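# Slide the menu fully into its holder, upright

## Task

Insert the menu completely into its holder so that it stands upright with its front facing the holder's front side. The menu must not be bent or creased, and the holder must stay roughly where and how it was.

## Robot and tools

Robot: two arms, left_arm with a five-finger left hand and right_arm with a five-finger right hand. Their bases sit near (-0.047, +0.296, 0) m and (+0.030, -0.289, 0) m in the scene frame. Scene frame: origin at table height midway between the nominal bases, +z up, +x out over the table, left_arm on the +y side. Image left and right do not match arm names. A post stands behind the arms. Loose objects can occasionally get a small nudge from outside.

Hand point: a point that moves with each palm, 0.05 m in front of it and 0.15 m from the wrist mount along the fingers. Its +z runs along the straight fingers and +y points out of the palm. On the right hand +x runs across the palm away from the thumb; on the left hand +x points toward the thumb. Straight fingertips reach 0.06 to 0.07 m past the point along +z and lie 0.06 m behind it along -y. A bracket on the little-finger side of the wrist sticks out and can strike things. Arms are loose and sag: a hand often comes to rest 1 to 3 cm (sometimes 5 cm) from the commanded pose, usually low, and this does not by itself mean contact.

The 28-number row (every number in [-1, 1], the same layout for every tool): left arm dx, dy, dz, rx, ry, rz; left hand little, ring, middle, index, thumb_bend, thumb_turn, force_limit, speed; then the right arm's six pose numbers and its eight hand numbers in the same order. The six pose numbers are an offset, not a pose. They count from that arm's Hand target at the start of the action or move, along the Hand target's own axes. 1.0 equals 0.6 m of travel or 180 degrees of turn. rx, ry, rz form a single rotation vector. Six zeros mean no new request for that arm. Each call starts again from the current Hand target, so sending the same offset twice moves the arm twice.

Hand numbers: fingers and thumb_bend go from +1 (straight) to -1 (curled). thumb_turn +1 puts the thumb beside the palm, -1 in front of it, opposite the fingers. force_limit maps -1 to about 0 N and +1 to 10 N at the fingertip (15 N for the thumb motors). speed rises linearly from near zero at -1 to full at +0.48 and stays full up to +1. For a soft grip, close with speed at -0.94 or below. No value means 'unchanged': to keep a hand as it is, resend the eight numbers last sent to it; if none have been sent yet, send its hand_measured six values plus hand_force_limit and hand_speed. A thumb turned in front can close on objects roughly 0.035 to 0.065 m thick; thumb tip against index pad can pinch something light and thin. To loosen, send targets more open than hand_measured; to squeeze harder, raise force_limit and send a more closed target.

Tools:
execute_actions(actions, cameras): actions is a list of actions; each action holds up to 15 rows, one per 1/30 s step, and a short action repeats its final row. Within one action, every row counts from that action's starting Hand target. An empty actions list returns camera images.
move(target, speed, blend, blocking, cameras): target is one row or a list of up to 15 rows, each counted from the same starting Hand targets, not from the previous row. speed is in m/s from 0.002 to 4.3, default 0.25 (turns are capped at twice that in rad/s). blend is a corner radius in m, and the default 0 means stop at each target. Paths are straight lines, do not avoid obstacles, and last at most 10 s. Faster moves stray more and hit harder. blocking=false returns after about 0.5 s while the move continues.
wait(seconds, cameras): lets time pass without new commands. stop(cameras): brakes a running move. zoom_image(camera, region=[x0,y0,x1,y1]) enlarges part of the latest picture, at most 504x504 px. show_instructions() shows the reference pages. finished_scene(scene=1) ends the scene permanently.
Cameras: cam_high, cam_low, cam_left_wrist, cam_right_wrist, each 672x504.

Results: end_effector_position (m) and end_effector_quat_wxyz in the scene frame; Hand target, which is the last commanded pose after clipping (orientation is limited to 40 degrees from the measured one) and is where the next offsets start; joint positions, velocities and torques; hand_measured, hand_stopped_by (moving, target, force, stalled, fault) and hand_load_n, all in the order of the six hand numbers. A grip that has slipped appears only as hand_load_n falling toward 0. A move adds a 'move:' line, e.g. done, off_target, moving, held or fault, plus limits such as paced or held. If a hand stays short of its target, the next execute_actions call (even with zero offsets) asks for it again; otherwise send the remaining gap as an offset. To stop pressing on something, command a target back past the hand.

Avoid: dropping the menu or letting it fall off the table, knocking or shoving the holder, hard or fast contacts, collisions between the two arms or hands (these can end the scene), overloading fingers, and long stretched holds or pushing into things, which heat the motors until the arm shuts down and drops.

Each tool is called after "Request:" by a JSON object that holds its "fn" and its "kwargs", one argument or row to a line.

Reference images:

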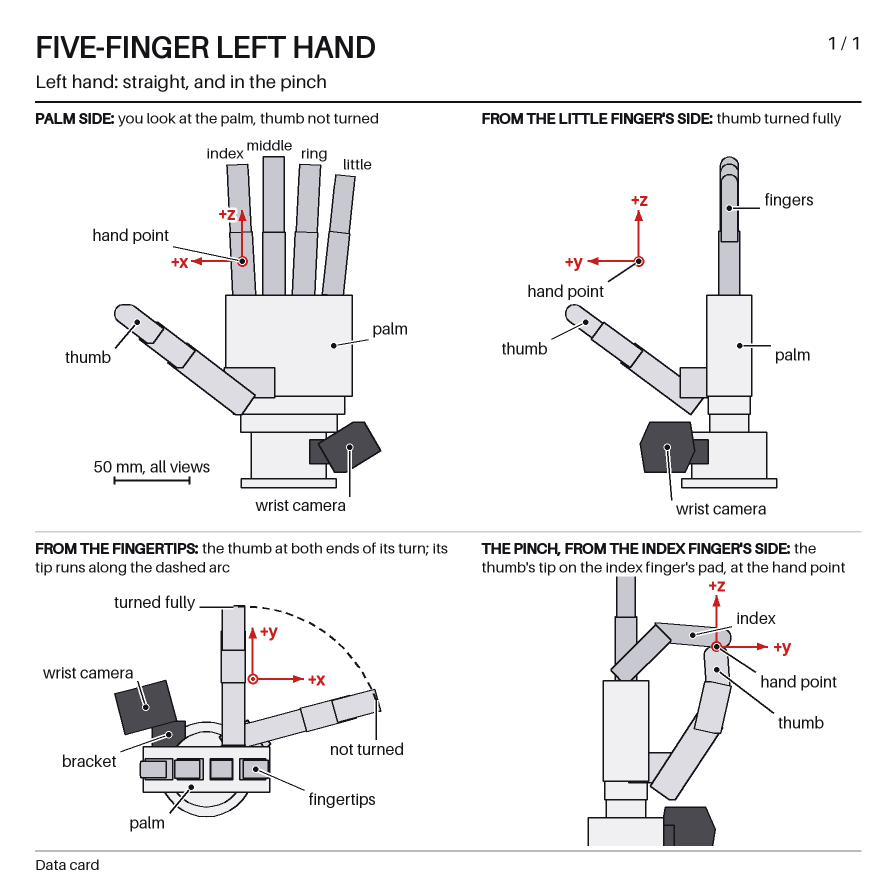

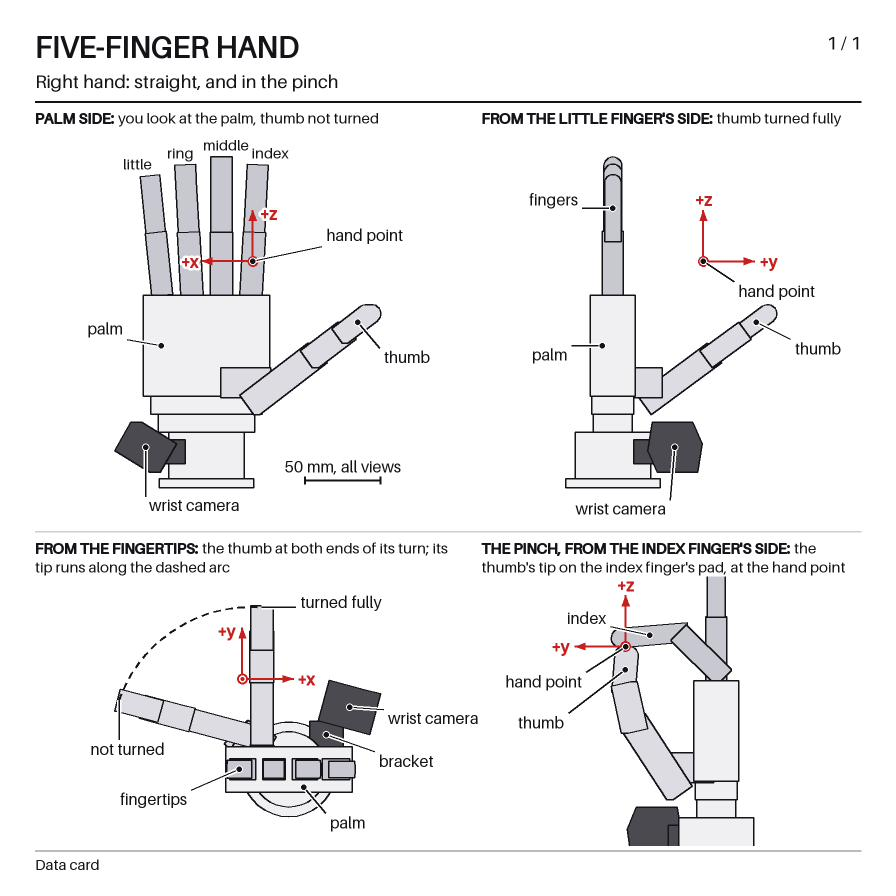

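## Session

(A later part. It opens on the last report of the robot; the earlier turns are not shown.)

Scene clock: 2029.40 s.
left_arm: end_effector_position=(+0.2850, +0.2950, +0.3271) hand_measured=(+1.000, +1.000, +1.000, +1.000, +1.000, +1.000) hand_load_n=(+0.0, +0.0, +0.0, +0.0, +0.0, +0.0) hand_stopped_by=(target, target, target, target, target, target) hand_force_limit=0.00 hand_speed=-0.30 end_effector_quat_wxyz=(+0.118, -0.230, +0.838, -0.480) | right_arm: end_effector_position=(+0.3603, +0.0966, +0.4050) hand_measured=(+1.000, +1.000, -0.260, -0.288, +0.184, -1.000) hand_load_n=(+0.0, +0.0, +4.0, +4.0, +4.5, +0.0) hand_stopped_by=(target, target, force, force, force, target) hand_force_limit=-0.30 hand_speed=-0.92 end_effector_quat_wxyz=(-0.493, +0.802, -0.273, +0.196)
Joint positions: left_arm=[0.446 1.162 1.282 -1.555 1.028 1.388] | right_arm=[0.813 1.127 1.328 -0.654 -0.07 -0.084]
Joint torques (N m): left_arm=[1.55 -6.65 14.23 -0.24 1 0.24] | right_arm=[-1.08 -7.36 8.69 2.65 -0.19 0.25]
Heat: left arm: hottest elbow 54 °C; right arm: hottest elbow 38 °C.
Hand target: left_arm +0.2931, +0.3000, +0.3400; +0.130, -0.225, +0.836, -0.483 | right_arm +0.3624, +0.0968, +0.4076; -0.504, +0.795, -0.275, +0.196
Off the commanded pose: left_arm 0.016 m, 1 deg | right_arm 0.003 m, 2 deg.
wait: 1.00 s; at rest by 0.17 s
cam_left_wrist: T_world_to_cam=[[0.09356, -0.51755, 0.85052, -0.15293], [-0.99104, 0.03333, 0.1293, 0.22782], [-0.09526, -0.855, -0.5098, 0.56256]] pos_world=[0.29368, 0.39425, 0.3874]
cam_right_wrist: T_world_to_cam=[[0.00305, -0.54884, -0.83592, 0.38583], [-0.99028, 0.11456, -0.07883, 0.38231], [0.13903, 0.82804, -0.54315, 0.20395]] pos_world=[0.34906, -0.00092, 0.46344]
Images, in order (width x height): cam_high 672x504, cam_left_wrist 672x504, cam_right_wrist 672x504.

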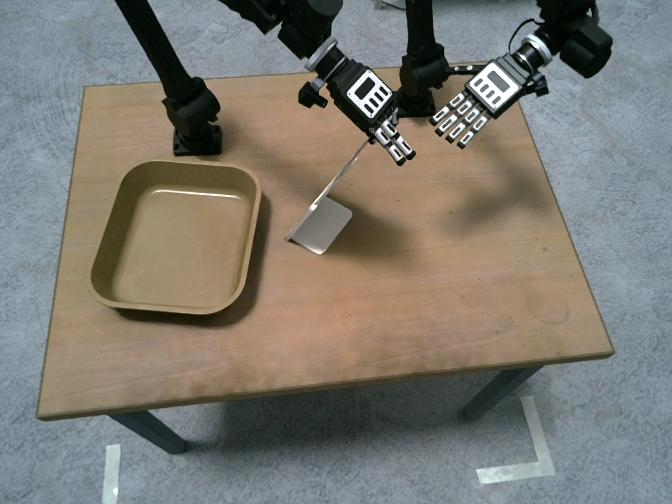

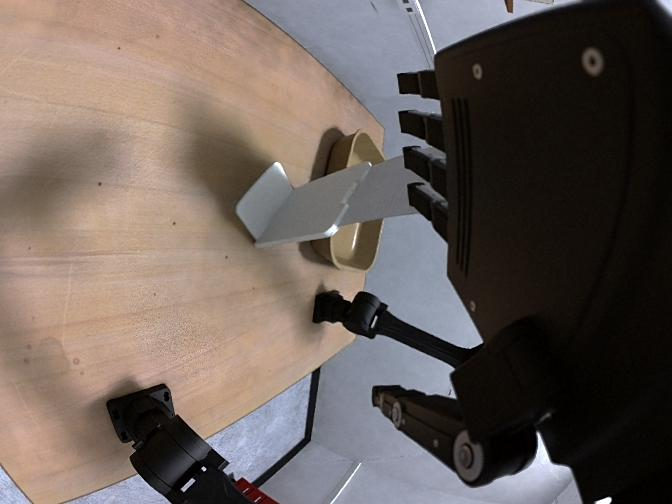

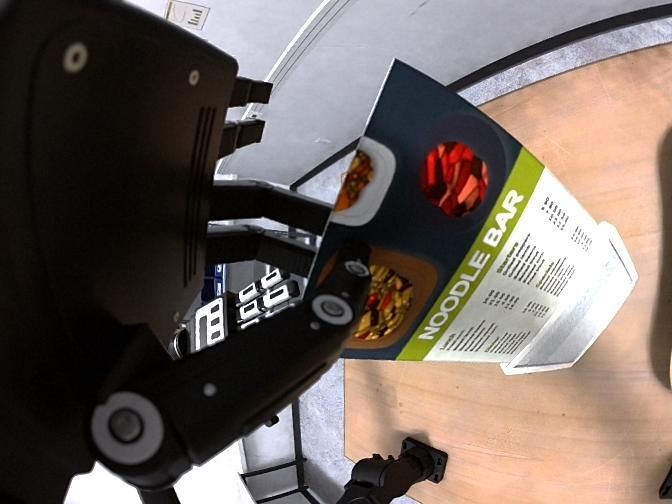

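Request:
{"fn": "move", "kwargs": {
  "target": [0,0,0,0,0,0,1,1,1,1,1,1,0,-0.3,-0.0004,0.0083,0.0005,0,0,0,1,1,-0.28,-0.29,0.17,-1,-0.3,-0.92],
  "speed": 0.03
}}

Request:
{"fn": "wait", "kwargs": {
  "seconds": 1,
  "cameras": ["cam_left_wrist","cam_right_wrist","cam_high","cam_low"]
}}

Request:
{"fn": "zoom_image", "kwargs": {
  "camera": "cam_left_wrist",
  "region": [320, 150, 390, 240]
}}

Request:
{"fn": "zoom_image", "kwargs": {
  "camera": "cam_high",
  "region": [280, 110, 400, 260]
}}

Request:
{"fn": "zoom_image", "kwargs": {
  "camera": "cam_right_wrist",
  "region": [450, 190, 630, 390]
}}

Request:
{"fn": "zoom_image", "kwargs": {
  "camera": "cam_low",
  "region": [205, 150, 265, 230]
}}

Scene clock: 2041.17 s.
left_arm: end_effector_position=(+0.2850, +0.2950, +0.3271) hand_measured=(+1.000, +1.000, +1.000, +1.000, +1.000, +1.000) hand_load_n=(+0.0, +0.0, +0.0, +0.0, +0.0, +0.0) hand_stopped_by=(target, target, target, target, target, target) hand_force_limit=0.00 hand_speed=-0.30 end_effector_quat_wxyz=(+0.118, -0.230, +0.838, -0.480) | right_arm: end_effector_position=(+0.3585, +0.0948, +0.3994) hand_measured=(+1.000, +1.000, -0.260, -0.288, +0.184, -1.000) hand_load_n=(+0.0, +0.0, +4.0, +4.0, +5.0, +0.0) hand_stopped_by=(target, target, force, force, force, target) hand_force_limit=-0.30 hand_speed=-0.92 end_effector_quat_wxyz=(-0.492, +0.803, -0.274, +0.195)
Joint positions: left_arm=[0.446 1.162 1.282 -1.555 1.028 1.388] | right_arm=[0.813 1.12 1.31 -0.646 -0.07 -0.084]
Joint torques (N m): left_arm=[1.61 -6.59 14.23 -0.24 1 0.24] | right_arm=[-1.49 -7.18 8.66 2.7 -0.19 0.25]
Heat: left arm: hottest elbow 54 °C; right arm: hottest elbow 38 °C.
Hand target: left_arm +0.2931, +0.3000, +0.3400; +0.130, -0.225, +0.836, -0.483 | right_arm +0.3610, +0.0955, +0.4030; -0.505, +0.795, -0.275, +0.196
Off the commanded pose: left_arm 0.016 m, 1 deg | right_arm 0.004 m, 2 deg.
move: done

Scene clock: 2042.17 s.
left_arm: end_effector_position=(+0.2850, +0.2950, +0.3271) hand_measured=(+1.000, +1.000, +1.000, +1.000, +1.000, +1.000) hand_load_n=(+0.0, +0.0, +0.0, +0.0, +0.0, -0.5) hand_stopped_by=(target, target, target, target, target, target) hand_force_limit=0.00 hand_speed=-0.30 end_effector_quat_wxyz=(+0.118, -0.230, +0.838, -0.480) | right_arm: end_effector_position=(+0.3585, +0.0948, +0.3994) hand_measured=(+1.000, +1.000, -0.260, -0.288, +0.184, -1.000) hand_load_n=(+0.0, +0.0, +4.0, +4.0, +5.0, +0.0) hand_stopped_by=(target, target, force, force, force, target) hand_force_limit=-0.30 hand_speed=-0.92 end_effector_quat_wxyz=(-0.492, +0.803, -0.274, +0.195)
Joint positions: left_arm=[0.446 1.162 1.282 -1.555 1.028 1.388] | right_arm=[0.813 1.12 1.31 -0.646 -0.07 -0.084]
Joint torques (N m): left_arm=[1.55 -6.65 14.23 -0.25 1 0.24] | right_arm=[-1.32 -7.18 8.72 2.7 -0.2 0.25]
Heat: left arm: hottest elbow 54 °C; right arm: hottest elbow 38 °C.
Hand target: left_arm +0.2931, +0.3000, +0.3400; +0.130, -0.225, +0.836, -0.483 | right_arm +0.3610, +0.0955, +0.4030; -0.505, +0.795, -0.275, +0.196
Off the commanded pose: left_arm 0.016 m, 1 deg | right_arm 0.004 m, 2 deg.
wait: 1.00 s; at rest by 0.17 s
cam_left_wrist: T_world_to_cam=[[0.09356, -0.51755, 0.85052, -0.15293], [-0.99104, 0.03333, 0.1293, 0.22782], [-0.09526, -0.855, -0.5098, 0.56256]] pos_world=[0.29368, 0.39425, 0.3874]
cam_right_wrist: T_world_to_cam=[[0.00101, -0.55083, -0.83462, 0.38063], [-0.99047, 0.1144, -0.0767, 0.37957], [0.13773, 0.82674, -0.54546, 0.20413]] pos_world=[0.34746, -0.00252, 0.45814]

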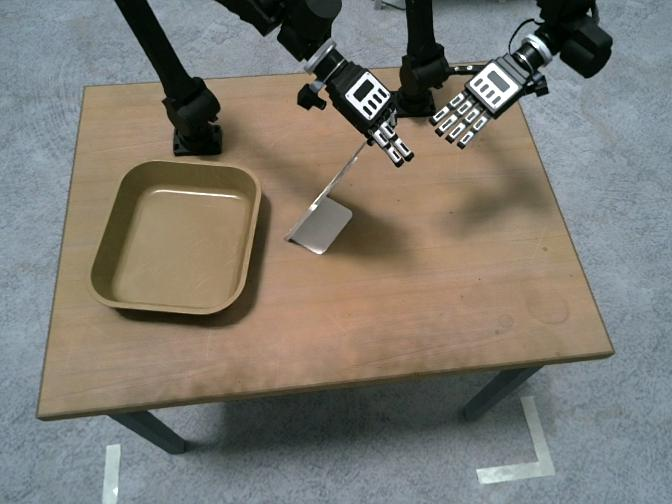

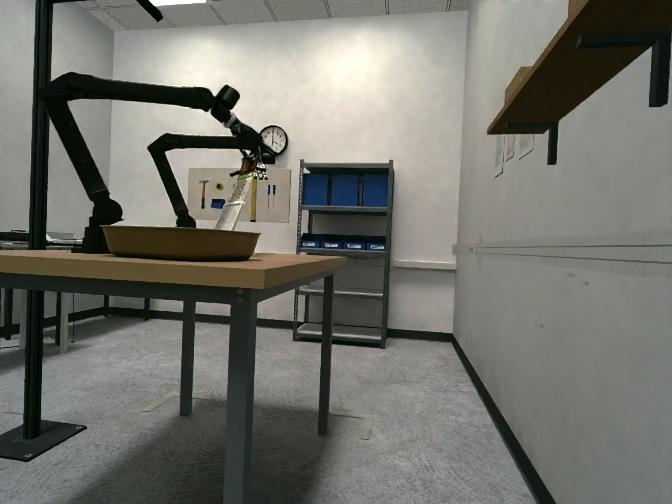

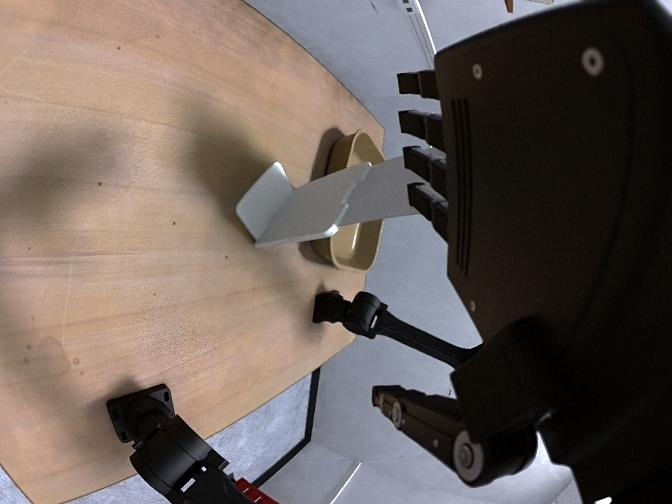

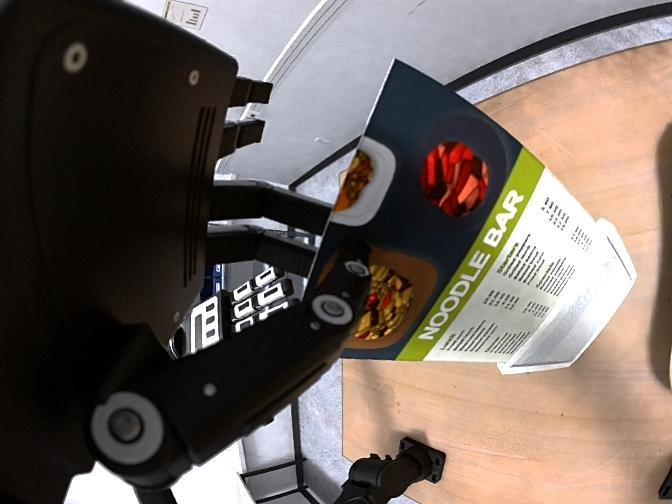

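Scaled by 5.600 from the camera's image (finer frame: 960x720).

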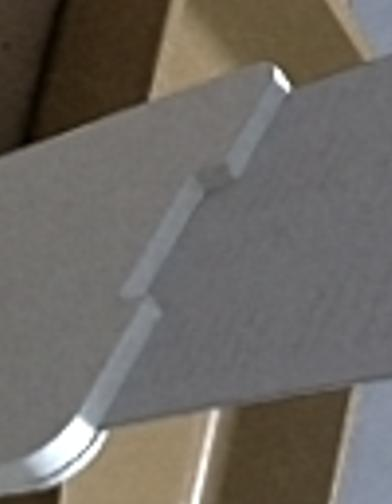

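Scaled by 3.360 from the camera's image (finer frame: 960x720).

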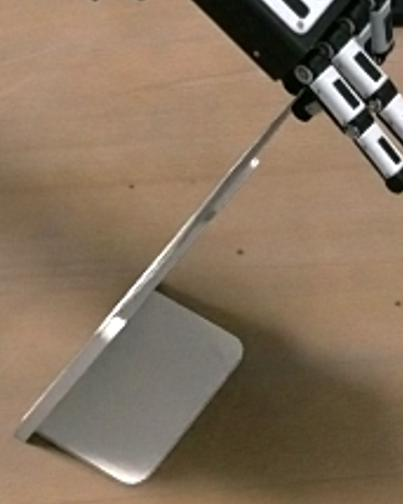

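Scaled by 2.520 from the camera's image (finer frame: 960x720).

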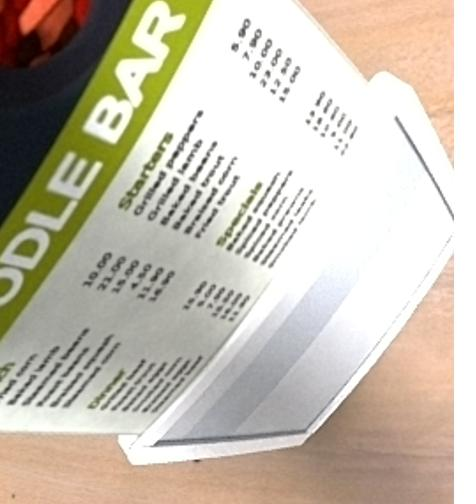

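Scaled by 6.300 from the camera's image (finer frame: 960x720).

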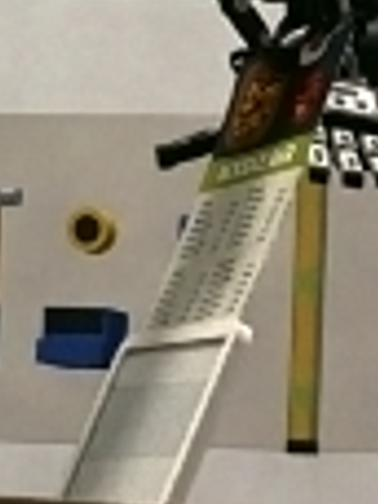

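Request:
{"fn": "move", "kwargs": {
  "target": [0,0,0,0,0,0,1,1,1,1,1,1,0,-0.3,-0.0008,0.0166,0.0011,0,0,0,1,1,-0.28,-0.29,0.17,-1,-0.3,-0.92],
  "speed": 0.03,
  "cameras": ["cam_left_wrist","cam_right_wrist","cam_high","cam_low"]
}}

Request:
{"fn": "zoom_image", "kwargs": {
  "camera": "cam_left_wrist",
  "region": [320, 150, 390, 240]
}}

Request:
{"fn": "zoom_image", "kwargs": {
  "camera": "cam_high",
  "region": [280, 110, 400, 260]
}}

Request:
{"fn": "zoom_image", "kwargs": {
  "camera": "cam_low",
  "region": [205, 150, 265, 230]
}}

Scene clock: 2052.67 s.
left_arm: end_effector_position=(+0.2850, +0.2950, +0.3271) hand_measured=(+1.000, +1.000, +1.000, +1.000, +1.000, +1.000) hand_load_n=(+0.0, +0.0, +0.0, +0.0, +0.0, +0.0) hand_stopped_by=(target, target, target, target, target, target) hand_force_limit=0.00 hand_speed=-0.30 end_effector_quat_wxyz=(+0.118, -0.230, +0.838, -0.480) | right_arm: end_effector_position=(+0.3565, +0.0927, +0.3902) hand_measured=(+1.000, +1.000, -0.260, -0.288, +0.184, -1.000) hand_load_n=(+0.0, +0.0, +4.0, +4.0, +5.0, +0.0) hand_stopped_by=(target, target, force, force, force, target) hand_force_limit=-0.30 hand_speed=-0.92 end_effector_quat_wxyz=(-0.493, +0.803, -0.273, +0.195)
Joint positions: left_arm=[0.446 1.162 1.282 -1.555 1.028 1.388] | right_arm=[0.813 1.107 1.275 -0.623 -0.072 -0.084]
Joint torques (N m): left_arm=[1.61 -6.59 14.23 -0.24 1 0.24] | right_arm=[-1.44 -7 8.73 2.63 -0.2 0.23]
Heat: left arm: hottest elbow 54 °C; right arm: hottest elbow 38 °C.
Hand target: left_arm +0.2931, +0.3000, +0.3400; +0.130, -0.225, +0.836, -0.483 | right_arm +0.3587, +0.0928, +0.3935; -0.504, +0.795, -0.275, +0.196
Off the commanded pose: left_arm 0.016 m, 1 deg | right_arm 0.004 m, 2 deg.
move: done
cam_left_wrist: T_world_to_cam=[[0.09356, -0.51755, 0.85052, -0.15293], [-0.99104, 0.03333, 0.1293, 0.22782], [-0.09526, -0.855, -0.5098, 0.56256]] pos_world=[0.29368, 0.39425, 0.3874]
cam_right_wrist: T_world_to_cam=[[0.00164, -0.54968, -0.83537, 0.37171], [-0.99051, 0.11391, -0.0769, 0.37722], [0.13743, 0.82757, -0.54428, 0.20067]] pos_world=[0.34546, -0.00472, 0.44874]

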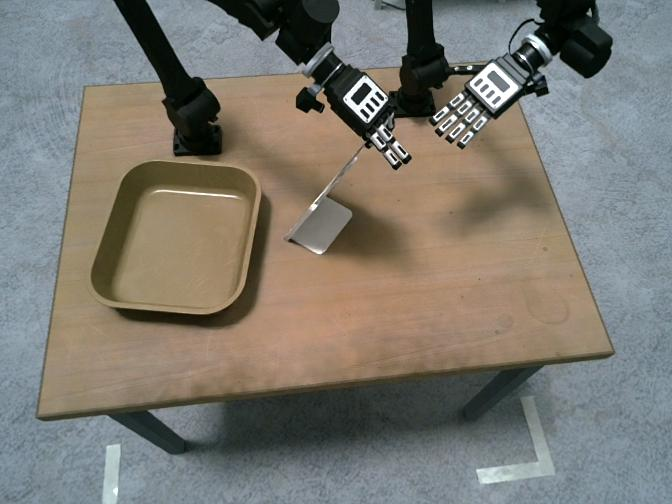

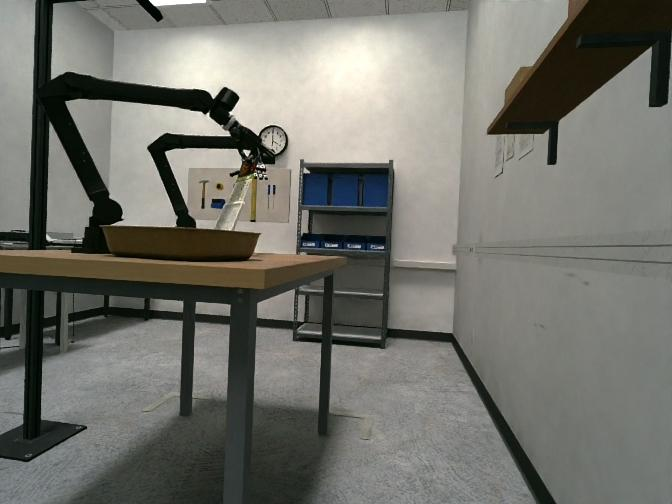

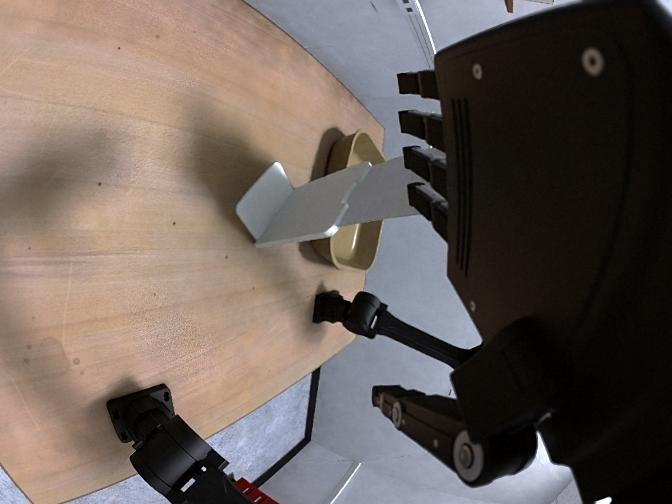

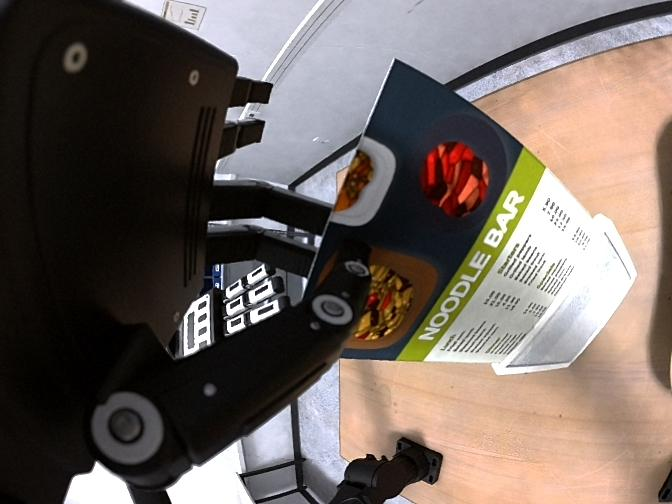

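Scaled by 5.600 from the camera's image (finer frame: 960x720).

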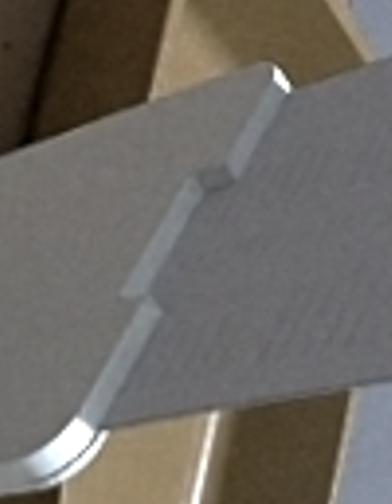

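Scaled by 3.360 from the camera's image (finer frame: 960x720).

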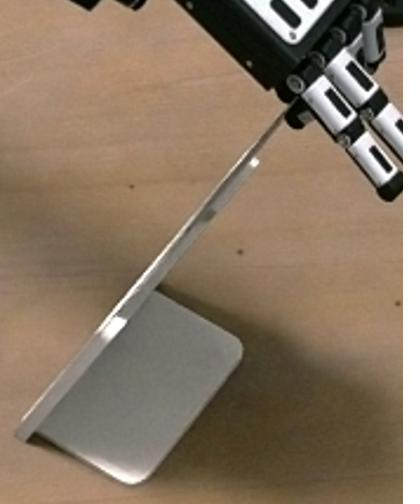

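Scaled by 6.300 from the camera's image (finer frame: 960x720).

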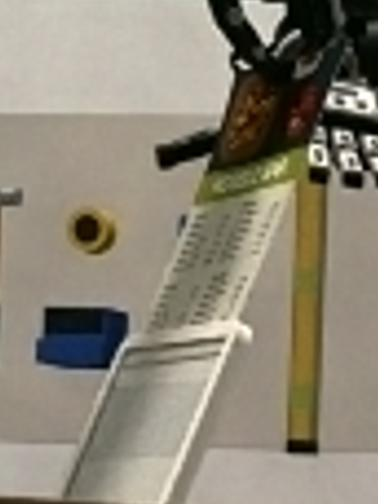

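Request:
{"fn": "move", "kwargs": {
  "target": [0,0,0,0,0,0,1,1,1,1,1,1,0,-0.3,-0.0012,0.0249,0.0016,0,0,0,1,1,-0.28,-0.29,0.17,-1,-0.3,-0.92],
  "speed": 0.03,
  "cameras": ["cam_left_wrist","cam_right_wrist","cam_high","cam_low"]
}}

Request:
{"fn": "zoom_image", "kwargs": {
  "camera": "cam_left_wrist",
  "region": [320, 140, 420, 240]
}}

Request:
{"fn": "zoom_image", "kwargs": {
  "camera": "cam_high",
  "region": [280, 110, 400, 260]
}}

Request:
{"fn": "zoom_image", "kwargs": {
  "camera": "cam_low",
  "region": [205, 150, 265, 230]
}}

Scene clock: 2063.70 s.
left_arm: end_effector_position=(+0.2850, +0.2950, +0.3271) hand_measured=(+1.000, +1.000, +1.000, +1.000, +1.000, +1.000) hand_load_n=(+0.5, +0.0, +0.0, +0.0, +0.0, -0.5) hand_stopped_by=(target, target, target, target, target, target) hand_force_limit=0.00 hand_speed=-0.30 end_effector_quat_wxyz=(+0.118, -0.230, +0.838, -0.480) | right_arm: end_effector_position=(+0.3530, +0.0886, +0.3763) hand_measured=(+1.000, +1.000, -0.260, -0.288, +0.184, -1.000) hand_load_n=(+0.0, +0.0, +4.0, +4.0, +5.0, +0.0) hand_stopped_by=(target, target, force, force, force, target) hand_force_limit=-0.30 hand_speed=-0.92 end_effector_quat_wxyz=(-0.493, +0.803, -0.274, +0.195)
Joint positions: left_arm=[0.446 1.162 1.282 -1.555 1.028 1.388] | right_arm=[0.812 1.088 1.225 -0.593 -0.072 -0.084]
Joint torques (N m): left_arm=[1.67 -6.65 14.2 -0.24 1 0.25] | right_arm=[-1.26 -6.83 8.77 2.63 -0.19 0.23]
Heat: left arm: hottest elbow 54 °C; right arm: hottest elbow 38 °C.
Hand target: left_arm +0.2931, +0.3000, +0.3400; +0.130, -0.225, +0.836, -0.483 | right_arm +0.3551, +0.0889, +0.3796; -0.505, +0.795, -0.275, +0.196
Off the commanded pose: left_arm 0.016 m, 1 deg | right_arm 0.004 m, 2 deg.
move: done
cam_left_wrist: T_world_to_cam=[[0.09356, -0.51755, 0.85052, -0.15293], [-0.99104, 0.03333, 0.1293, 0.22782], [-0.09526, -0.855, -0.5098, 0.56256]] pos_world=[0.29368, 0.39425, 0.3874]
cam_right_wrist: T_world_to_cam=[[0.00115, -0.54979, -0.8353, 0.35798], [-0.99043, 0.11467, -0.07684, 0.37301], [0.13803, 0.82739, -0.54439, 0.19683]] pos_world=[0.34186, -0.00882, 0.43484]

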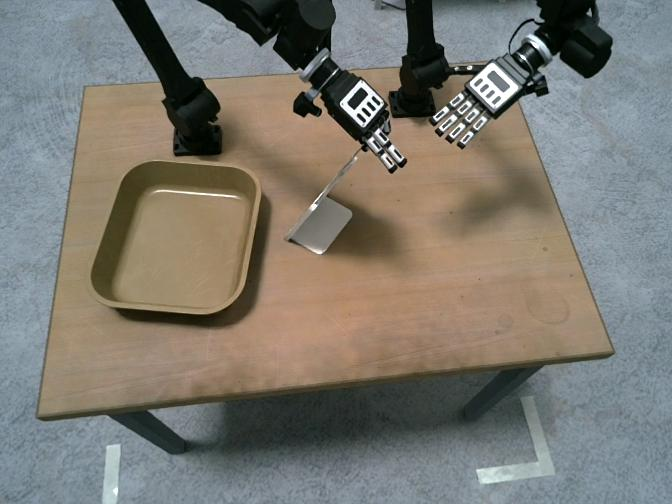

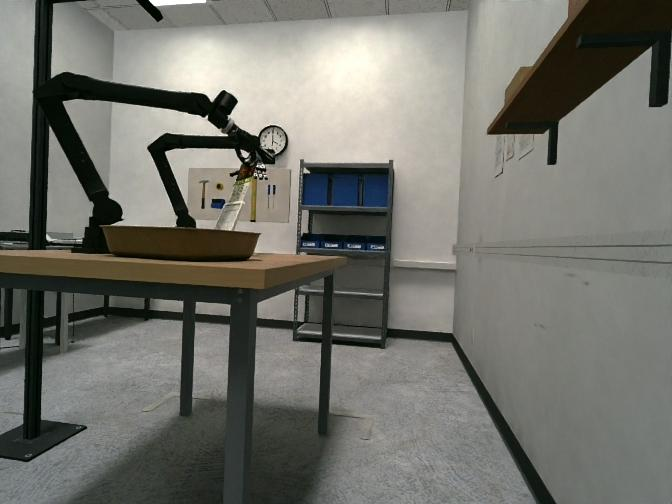

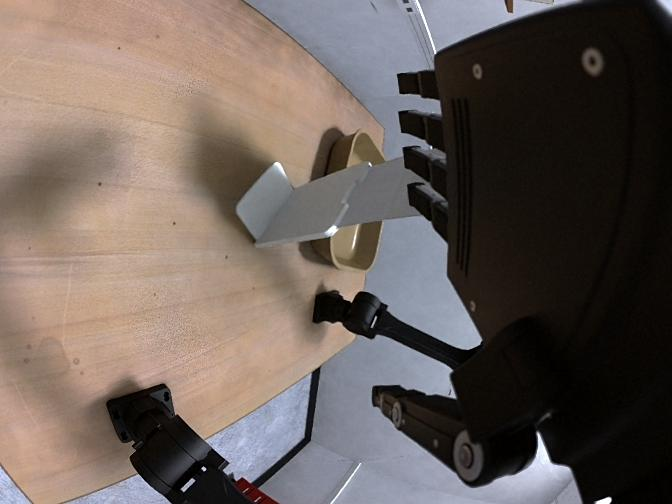

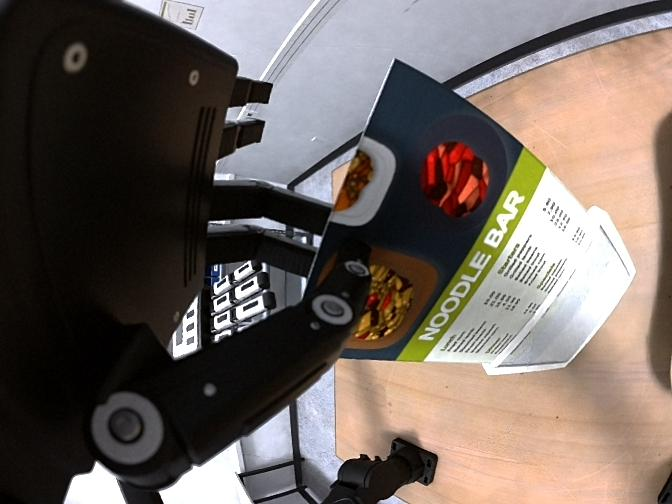

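Scaled by 5.040 from the camera's image (finer frame: 960x720).

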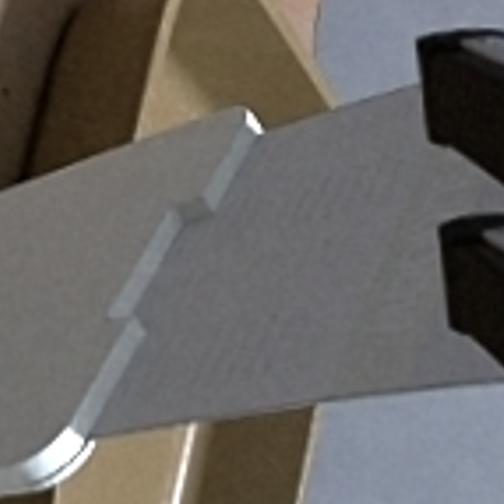

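Scaled by 3.360 from the camera's image (finer frame: 960x720).

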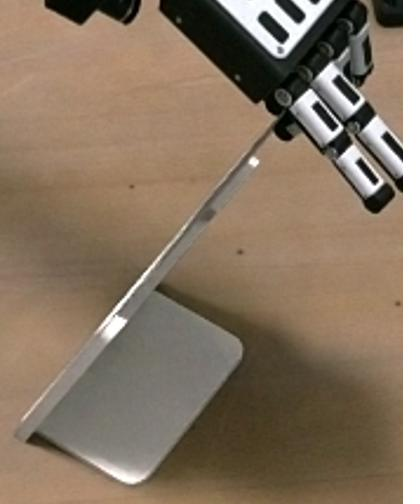

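Scaled by 6.300 from the camera's image (finer frame: 960x720).

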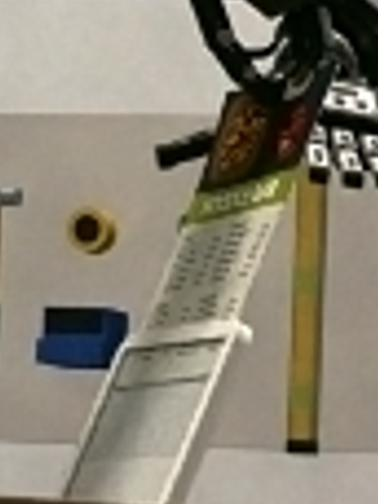

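Request:
{"fn": "move", "kwargs": {
  "target": [0,0,0,0,0,0,1,1,1,1,1,1,0,-0.3,-0.0015,0.0332,0.0022,0,0,0,1,1,-0.28,-0.29,0.17,-1,-0.3,-0.92],
  "speed": 0.04,
  "cameras": ["cam_left_wrist","cam_right_wrist","cam_high","cam_low"]
}}

Request:
{"fn": "zoom_image", "kwargs": {
  "camera": "cam_high",
  "region": [280, 110, 400, 260]
}}

Request:
{"fn": "zoom_image", "kwargs": {
  "camera": "cam_low",
  "region": [205, 150, 265, 230]
}}

Scene clock: 2069.60 s.
left_arm: end_effector_position=(+0.2850, +0.2950, +0.3271) hand_measured=(+1.000, +1.000, +1.000, +1.000, +1.000, +1.000) hand_load_n=(+0.0, +0.0, +0.0, +0.0, +0.0, +0.0) hand_stopped_by=(target, target, target, target, target, target) hand_force_limit=0.00 hand_speed=-0.30 end_effector_quat_wxyz=(+0.118, -0.230, +0.838, -0.480) | right_arm: end_effector_position=(+0.3483, +0.0833, +0.3580) hand_measured=(+1.000, +1.000, -0.260, -0.288, +0.184, -1.000) hand_load_n=(+0.0, +0.0, +4.0, +4.0, +5.0, +0.0) hand_stopped_by=(target, target, force, force, force, target) hand_force_limit=-0.30 hand_speed=-0.92 end_effector_quat_wxyz=(-0.493, +0.803, -0.274, +0.195)
Joint positions: left_arm=[0.446 1.162 1.282 -1.555 1.028 1.388] | right_arm=[0.81 1.063 1.16 -0.551 -0.073 -0.084]
Joint torques (N m): left_arm=[1.61 -6.65 14.23 -0.25 1 0.24] | right_arm=[-1.26 -6.36 8.8 2.66 -0.19 0.23]
Heat: left arm: hottest elbow 54 °C; right arm: hottest elbow 38 °C.
Hand target: left_arm +0.2931, +0.3000, +0.3400; +0.130, -0.225, +0.836, -0.483 | right_arm +0.3505, +0.0836, +0.3609; -0.505, +0.795, -0.275, +0.196
Off the commanded pose: left_arm 0.016 m, 1 deg | right_arm 0.004 m, 2 deg.
move: done
cam_left_wrist: T_world_to_cam=[[0.09356, -0.51755, 0.85052, -0.15293], [-0.99104, 0.03333, 0.1293, 0.22782], [-0.09526, -0.855, -0.5098, 0.56256]] pos_world=[0.29368, 0.39425, 0.3874]
cam_right_wrist: T_world_to_cam=[[0.00099, -0.54905, -0.83579, 0.34006], [-0.99041, 0.1149, -0.07666, 0.36758], [0.13813, 0.82786, -0.54367, 0.19157]] pos_world=[0.33726, -0.01412, 0.41655]

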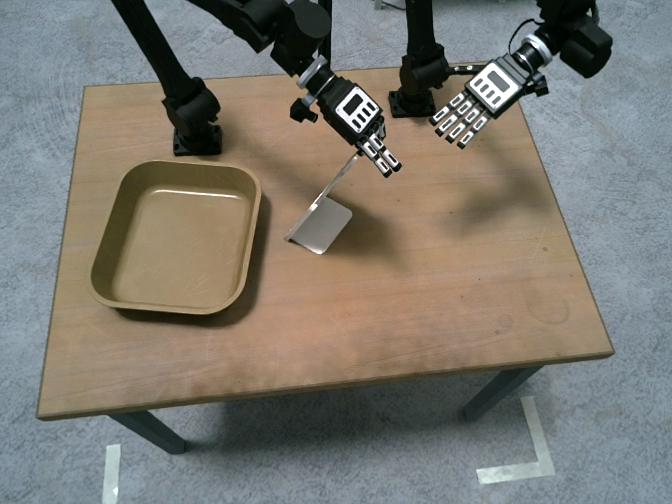

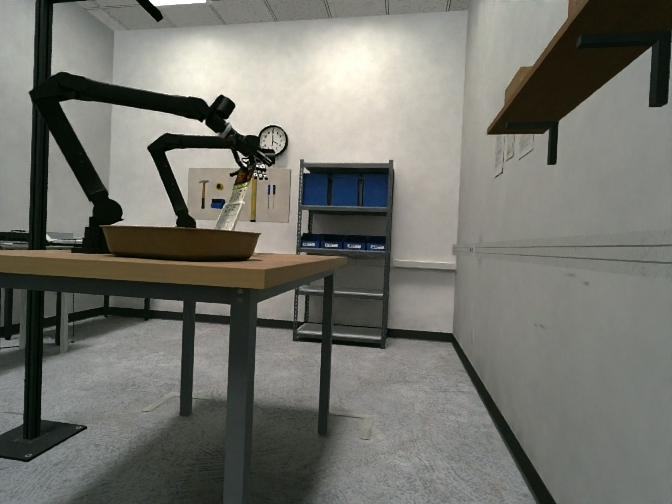

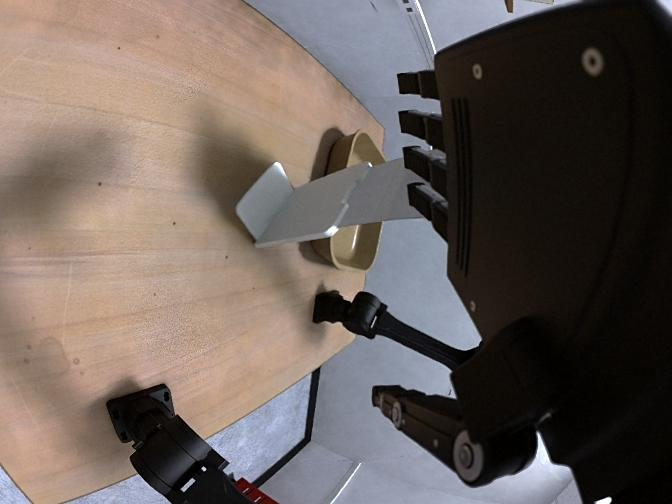

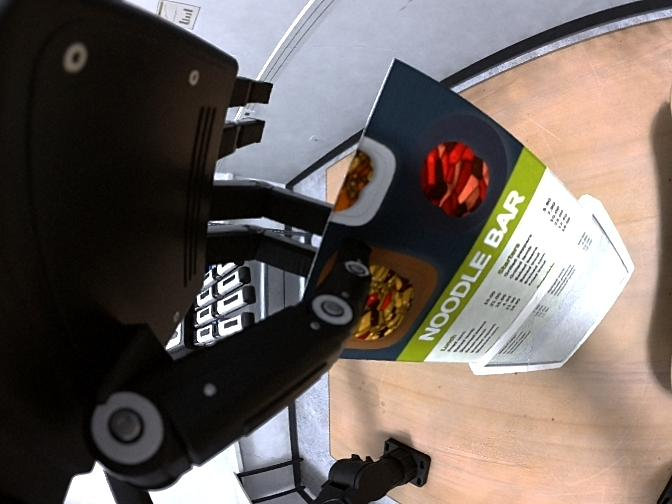

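Scaled by 3.360 from the camera's image (finer frame: 960x720).

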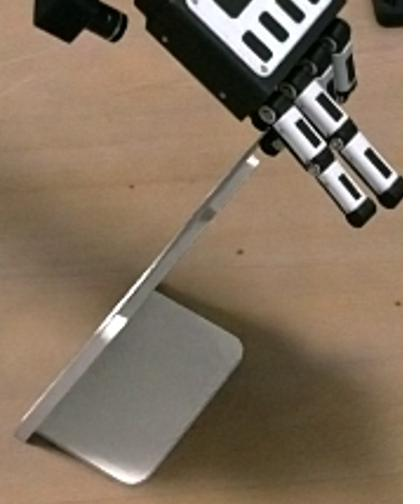

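Scaled by 6.300 from the camera's image (finer frame: 960x720).

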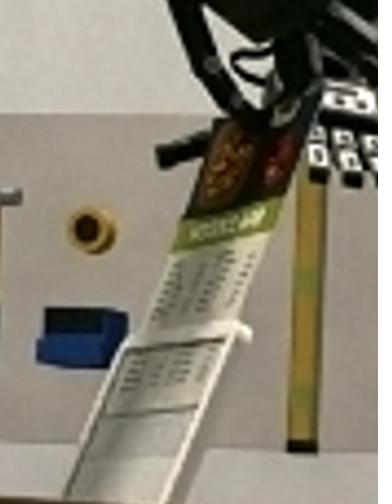

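Request:
{"fn": "move", "kwargs": {
  "target": [0,0,0,0,0,0,1,1,1,1,1,1,0,-0.3,-0.0023,0.0498,0.0033,0,0,0,1,1,-0.28,-0.29,0.17,-1,-0.3,-0.92],
  "speed": 0.04,
  "cameras": ["cam_left_wrist","cam_right_wrist","cam_high","cam_low"]
}}

Request:
{"fn": "zoom_image", "kwargs": {
  "camera": "cam_high",
  "region": [280, 110, 400, 260]
}}

Request:
{"fn": "zoom_image", "kwargs": {
  "camera": "cam_low",
  "region": [205, 150, 265, 230]
}}

Request:
{"fn": "zoom_image", "kwargs": {
  "camera": "cam_left_wrist",
  "region": [320, 140, 420, 240]
}}

Scene clock: 2095.50 s.
left_arm: end_effector_position=(+0.2850, +0.2950, +0.3271) hand_measured=(+1.000, +1.000, +1.000, +1.000, +1.000, +1.000) hand_load_n=(+0.0, +0.0, +0.0, +0.0, +0.0, +0.0) hand_stopped_by=(target, target, target, target, target, target) hand_force_limit=0.00 hand_speed=-0.30 end_effector_quat_wxyz=(+0.118, -0.230, +0.838, -0.480) | right_arm: end_effector_position=(+0.3414, +0.0755, +0.3316) hand_measured=(+1.000, +1.000, -0.260, -0.288, +0.184, -1.000) hand_load_n=(+0.0, +0.0, +4.0, +4.0, +5.0, +0.0) hand_stopped_by=(target, target, force, force, force, target) hand_force_limit=-0.30 hand_speed=-0.92 end_effector_quat_wxyz=(-0.494, +0.802, -0.274, +0.196)
Joint positions: left_arm=[0.446 1.162 1.282 -1.555 1.028 1.388] | right_arm=[0.808 1.028 1.066 -0.488 -0.075 -0.084]
Joint torques (N m): left_arm=[1.61 -6.65 14.23 -0.24 1 0.24] | right_arm=[-1.26 -5.83 8.72 2.65 -0.2 0.23]
Heat: left arm: hottest elbow 54 °C; right arm: hottest elbow 38 °C.
Hand target: left_arm +0.2931, +0.3000, +0.3400; +0.130, -0.225, +0.836, -0.483 | right_arm +0.3433, +0.0757, +0.3329; -0.505, +0.795, -0.275, +0.196
Off the commanded pose: left_arm 0.016 m, 1 deg | right_arm 0.002 m, 1 deg.
move: done
cam_left_wrist: T_world_to_cam=[[0.09356, -0.51755, 0.85052, -0.15293], [-0.99104, 0.03333, 0.1293, 0.22782], [-0.09526, -0.855, -0.5098, 0.56256]] pos_world=[0.29368, 0.39425, 0.3874]
cam_right_wrist: T_world_to_cam=[[0.00235, -0.54667, -0.83734, 0.31355], [-0.99022, 0.11556, -0.07822, 0.35986], [0.13953, 0.82933, -0.54105, 0.18308]] pos_world=[0.33006, -0.02201, 0.38975]

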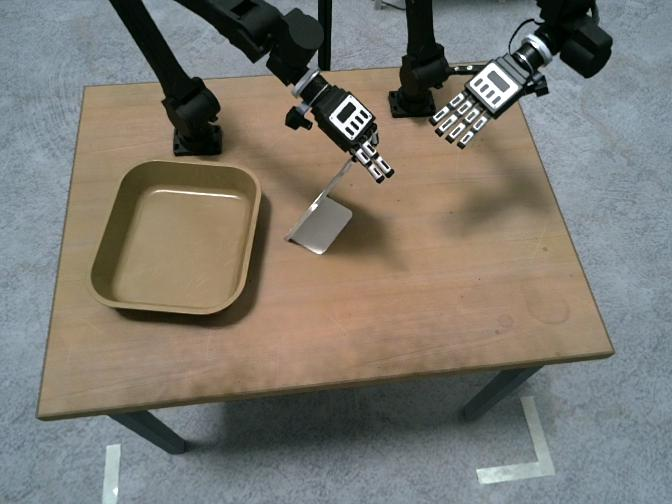

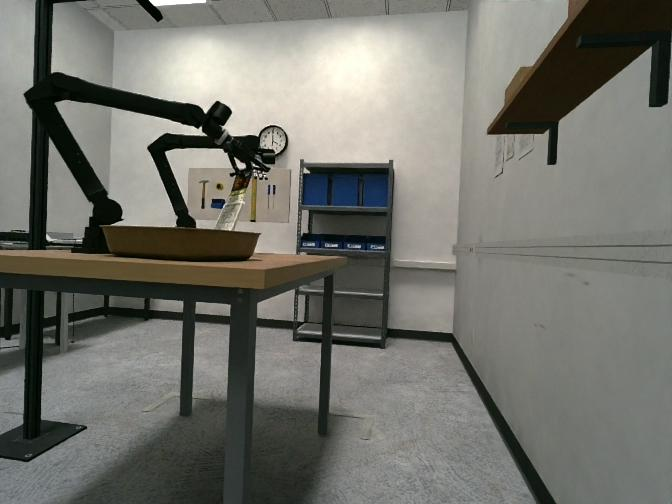

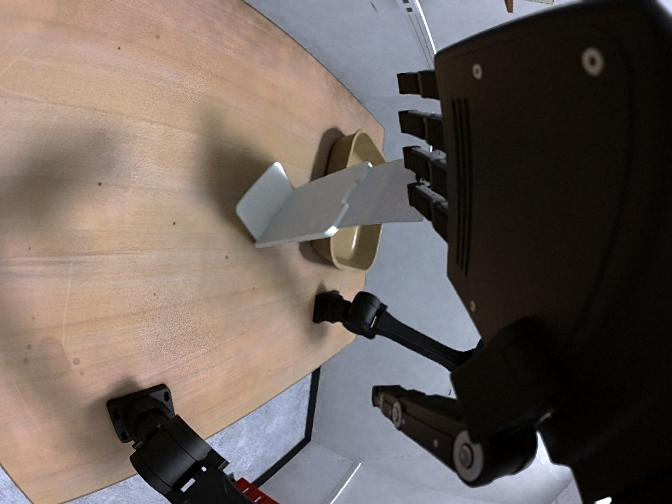

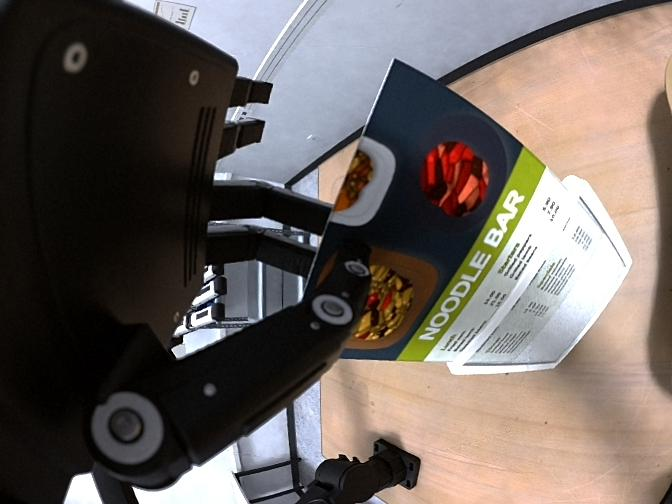

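Scaled by 3.360 from the camera's image (finer frame: 960x720).

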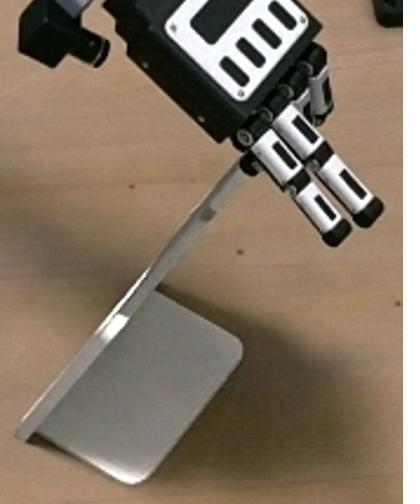

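Scaled by 6.300 from the camera's image (finer frame: 960x720).

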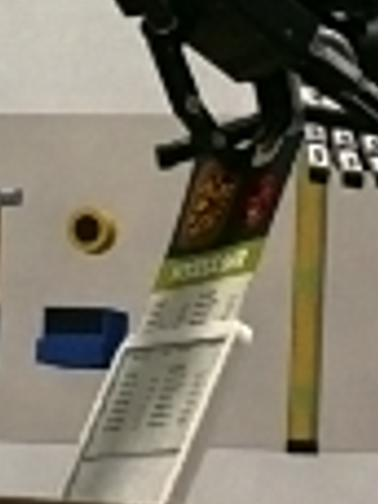

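Scaled by 5.040 from the camera's image (finer frame: 960x720).

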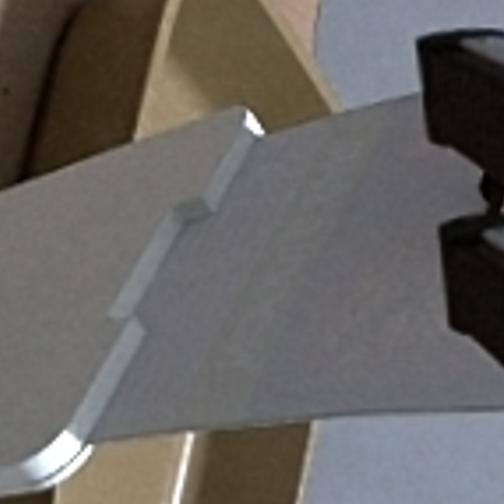

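Request:
{"fn": "zoom_image", "kwargs": {
  "camera": "cam_high",
  "region": [310, 145, 370, 215]
}}

Request:
{"fn": "zoom_image", "kwargs": {
  "camera": "cam_left_wrist",
  "region": [220, 150, 450, 260]
}}

Scaled by 7.200 from the camera's image (finer frame: 960x720).

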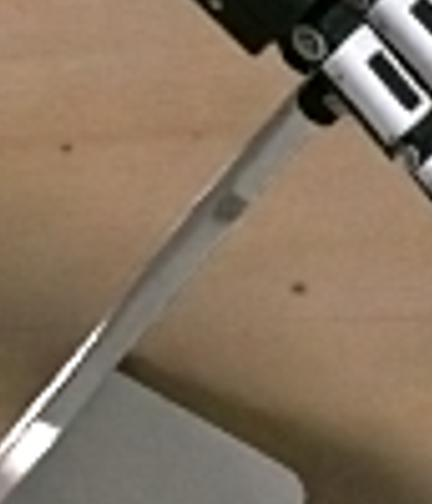

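Scaled by 2.191 from the camera's image (finer frame: 960x720).

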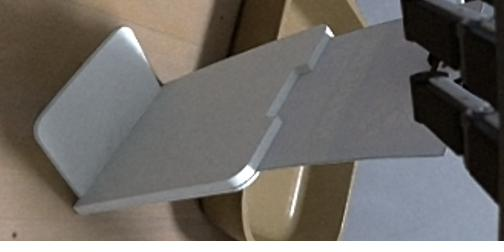

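Request:
{"fn": "zoom_image", "kwargs": {
  "camera": "cam_left_wrist",
  "region": [330, 200, 430, 240]
}}

Request:
{"fn": "zoom_image", "kwargs": {
  "camera": "cam_low",
  "region": [220, 165, 255, 210]
}}

Scaled by 5.040 from the camera's image (finer frame: 960x720).

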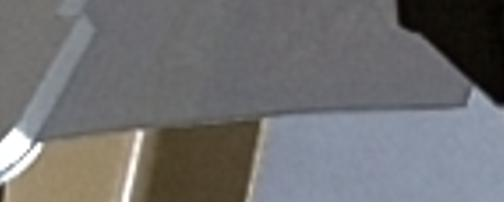

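Scaled by 11.200 from the camera's image (finer frame: 960x720).

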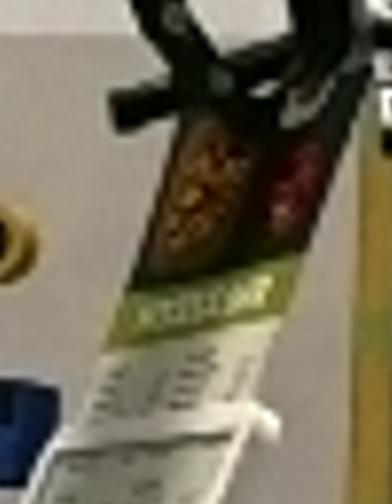

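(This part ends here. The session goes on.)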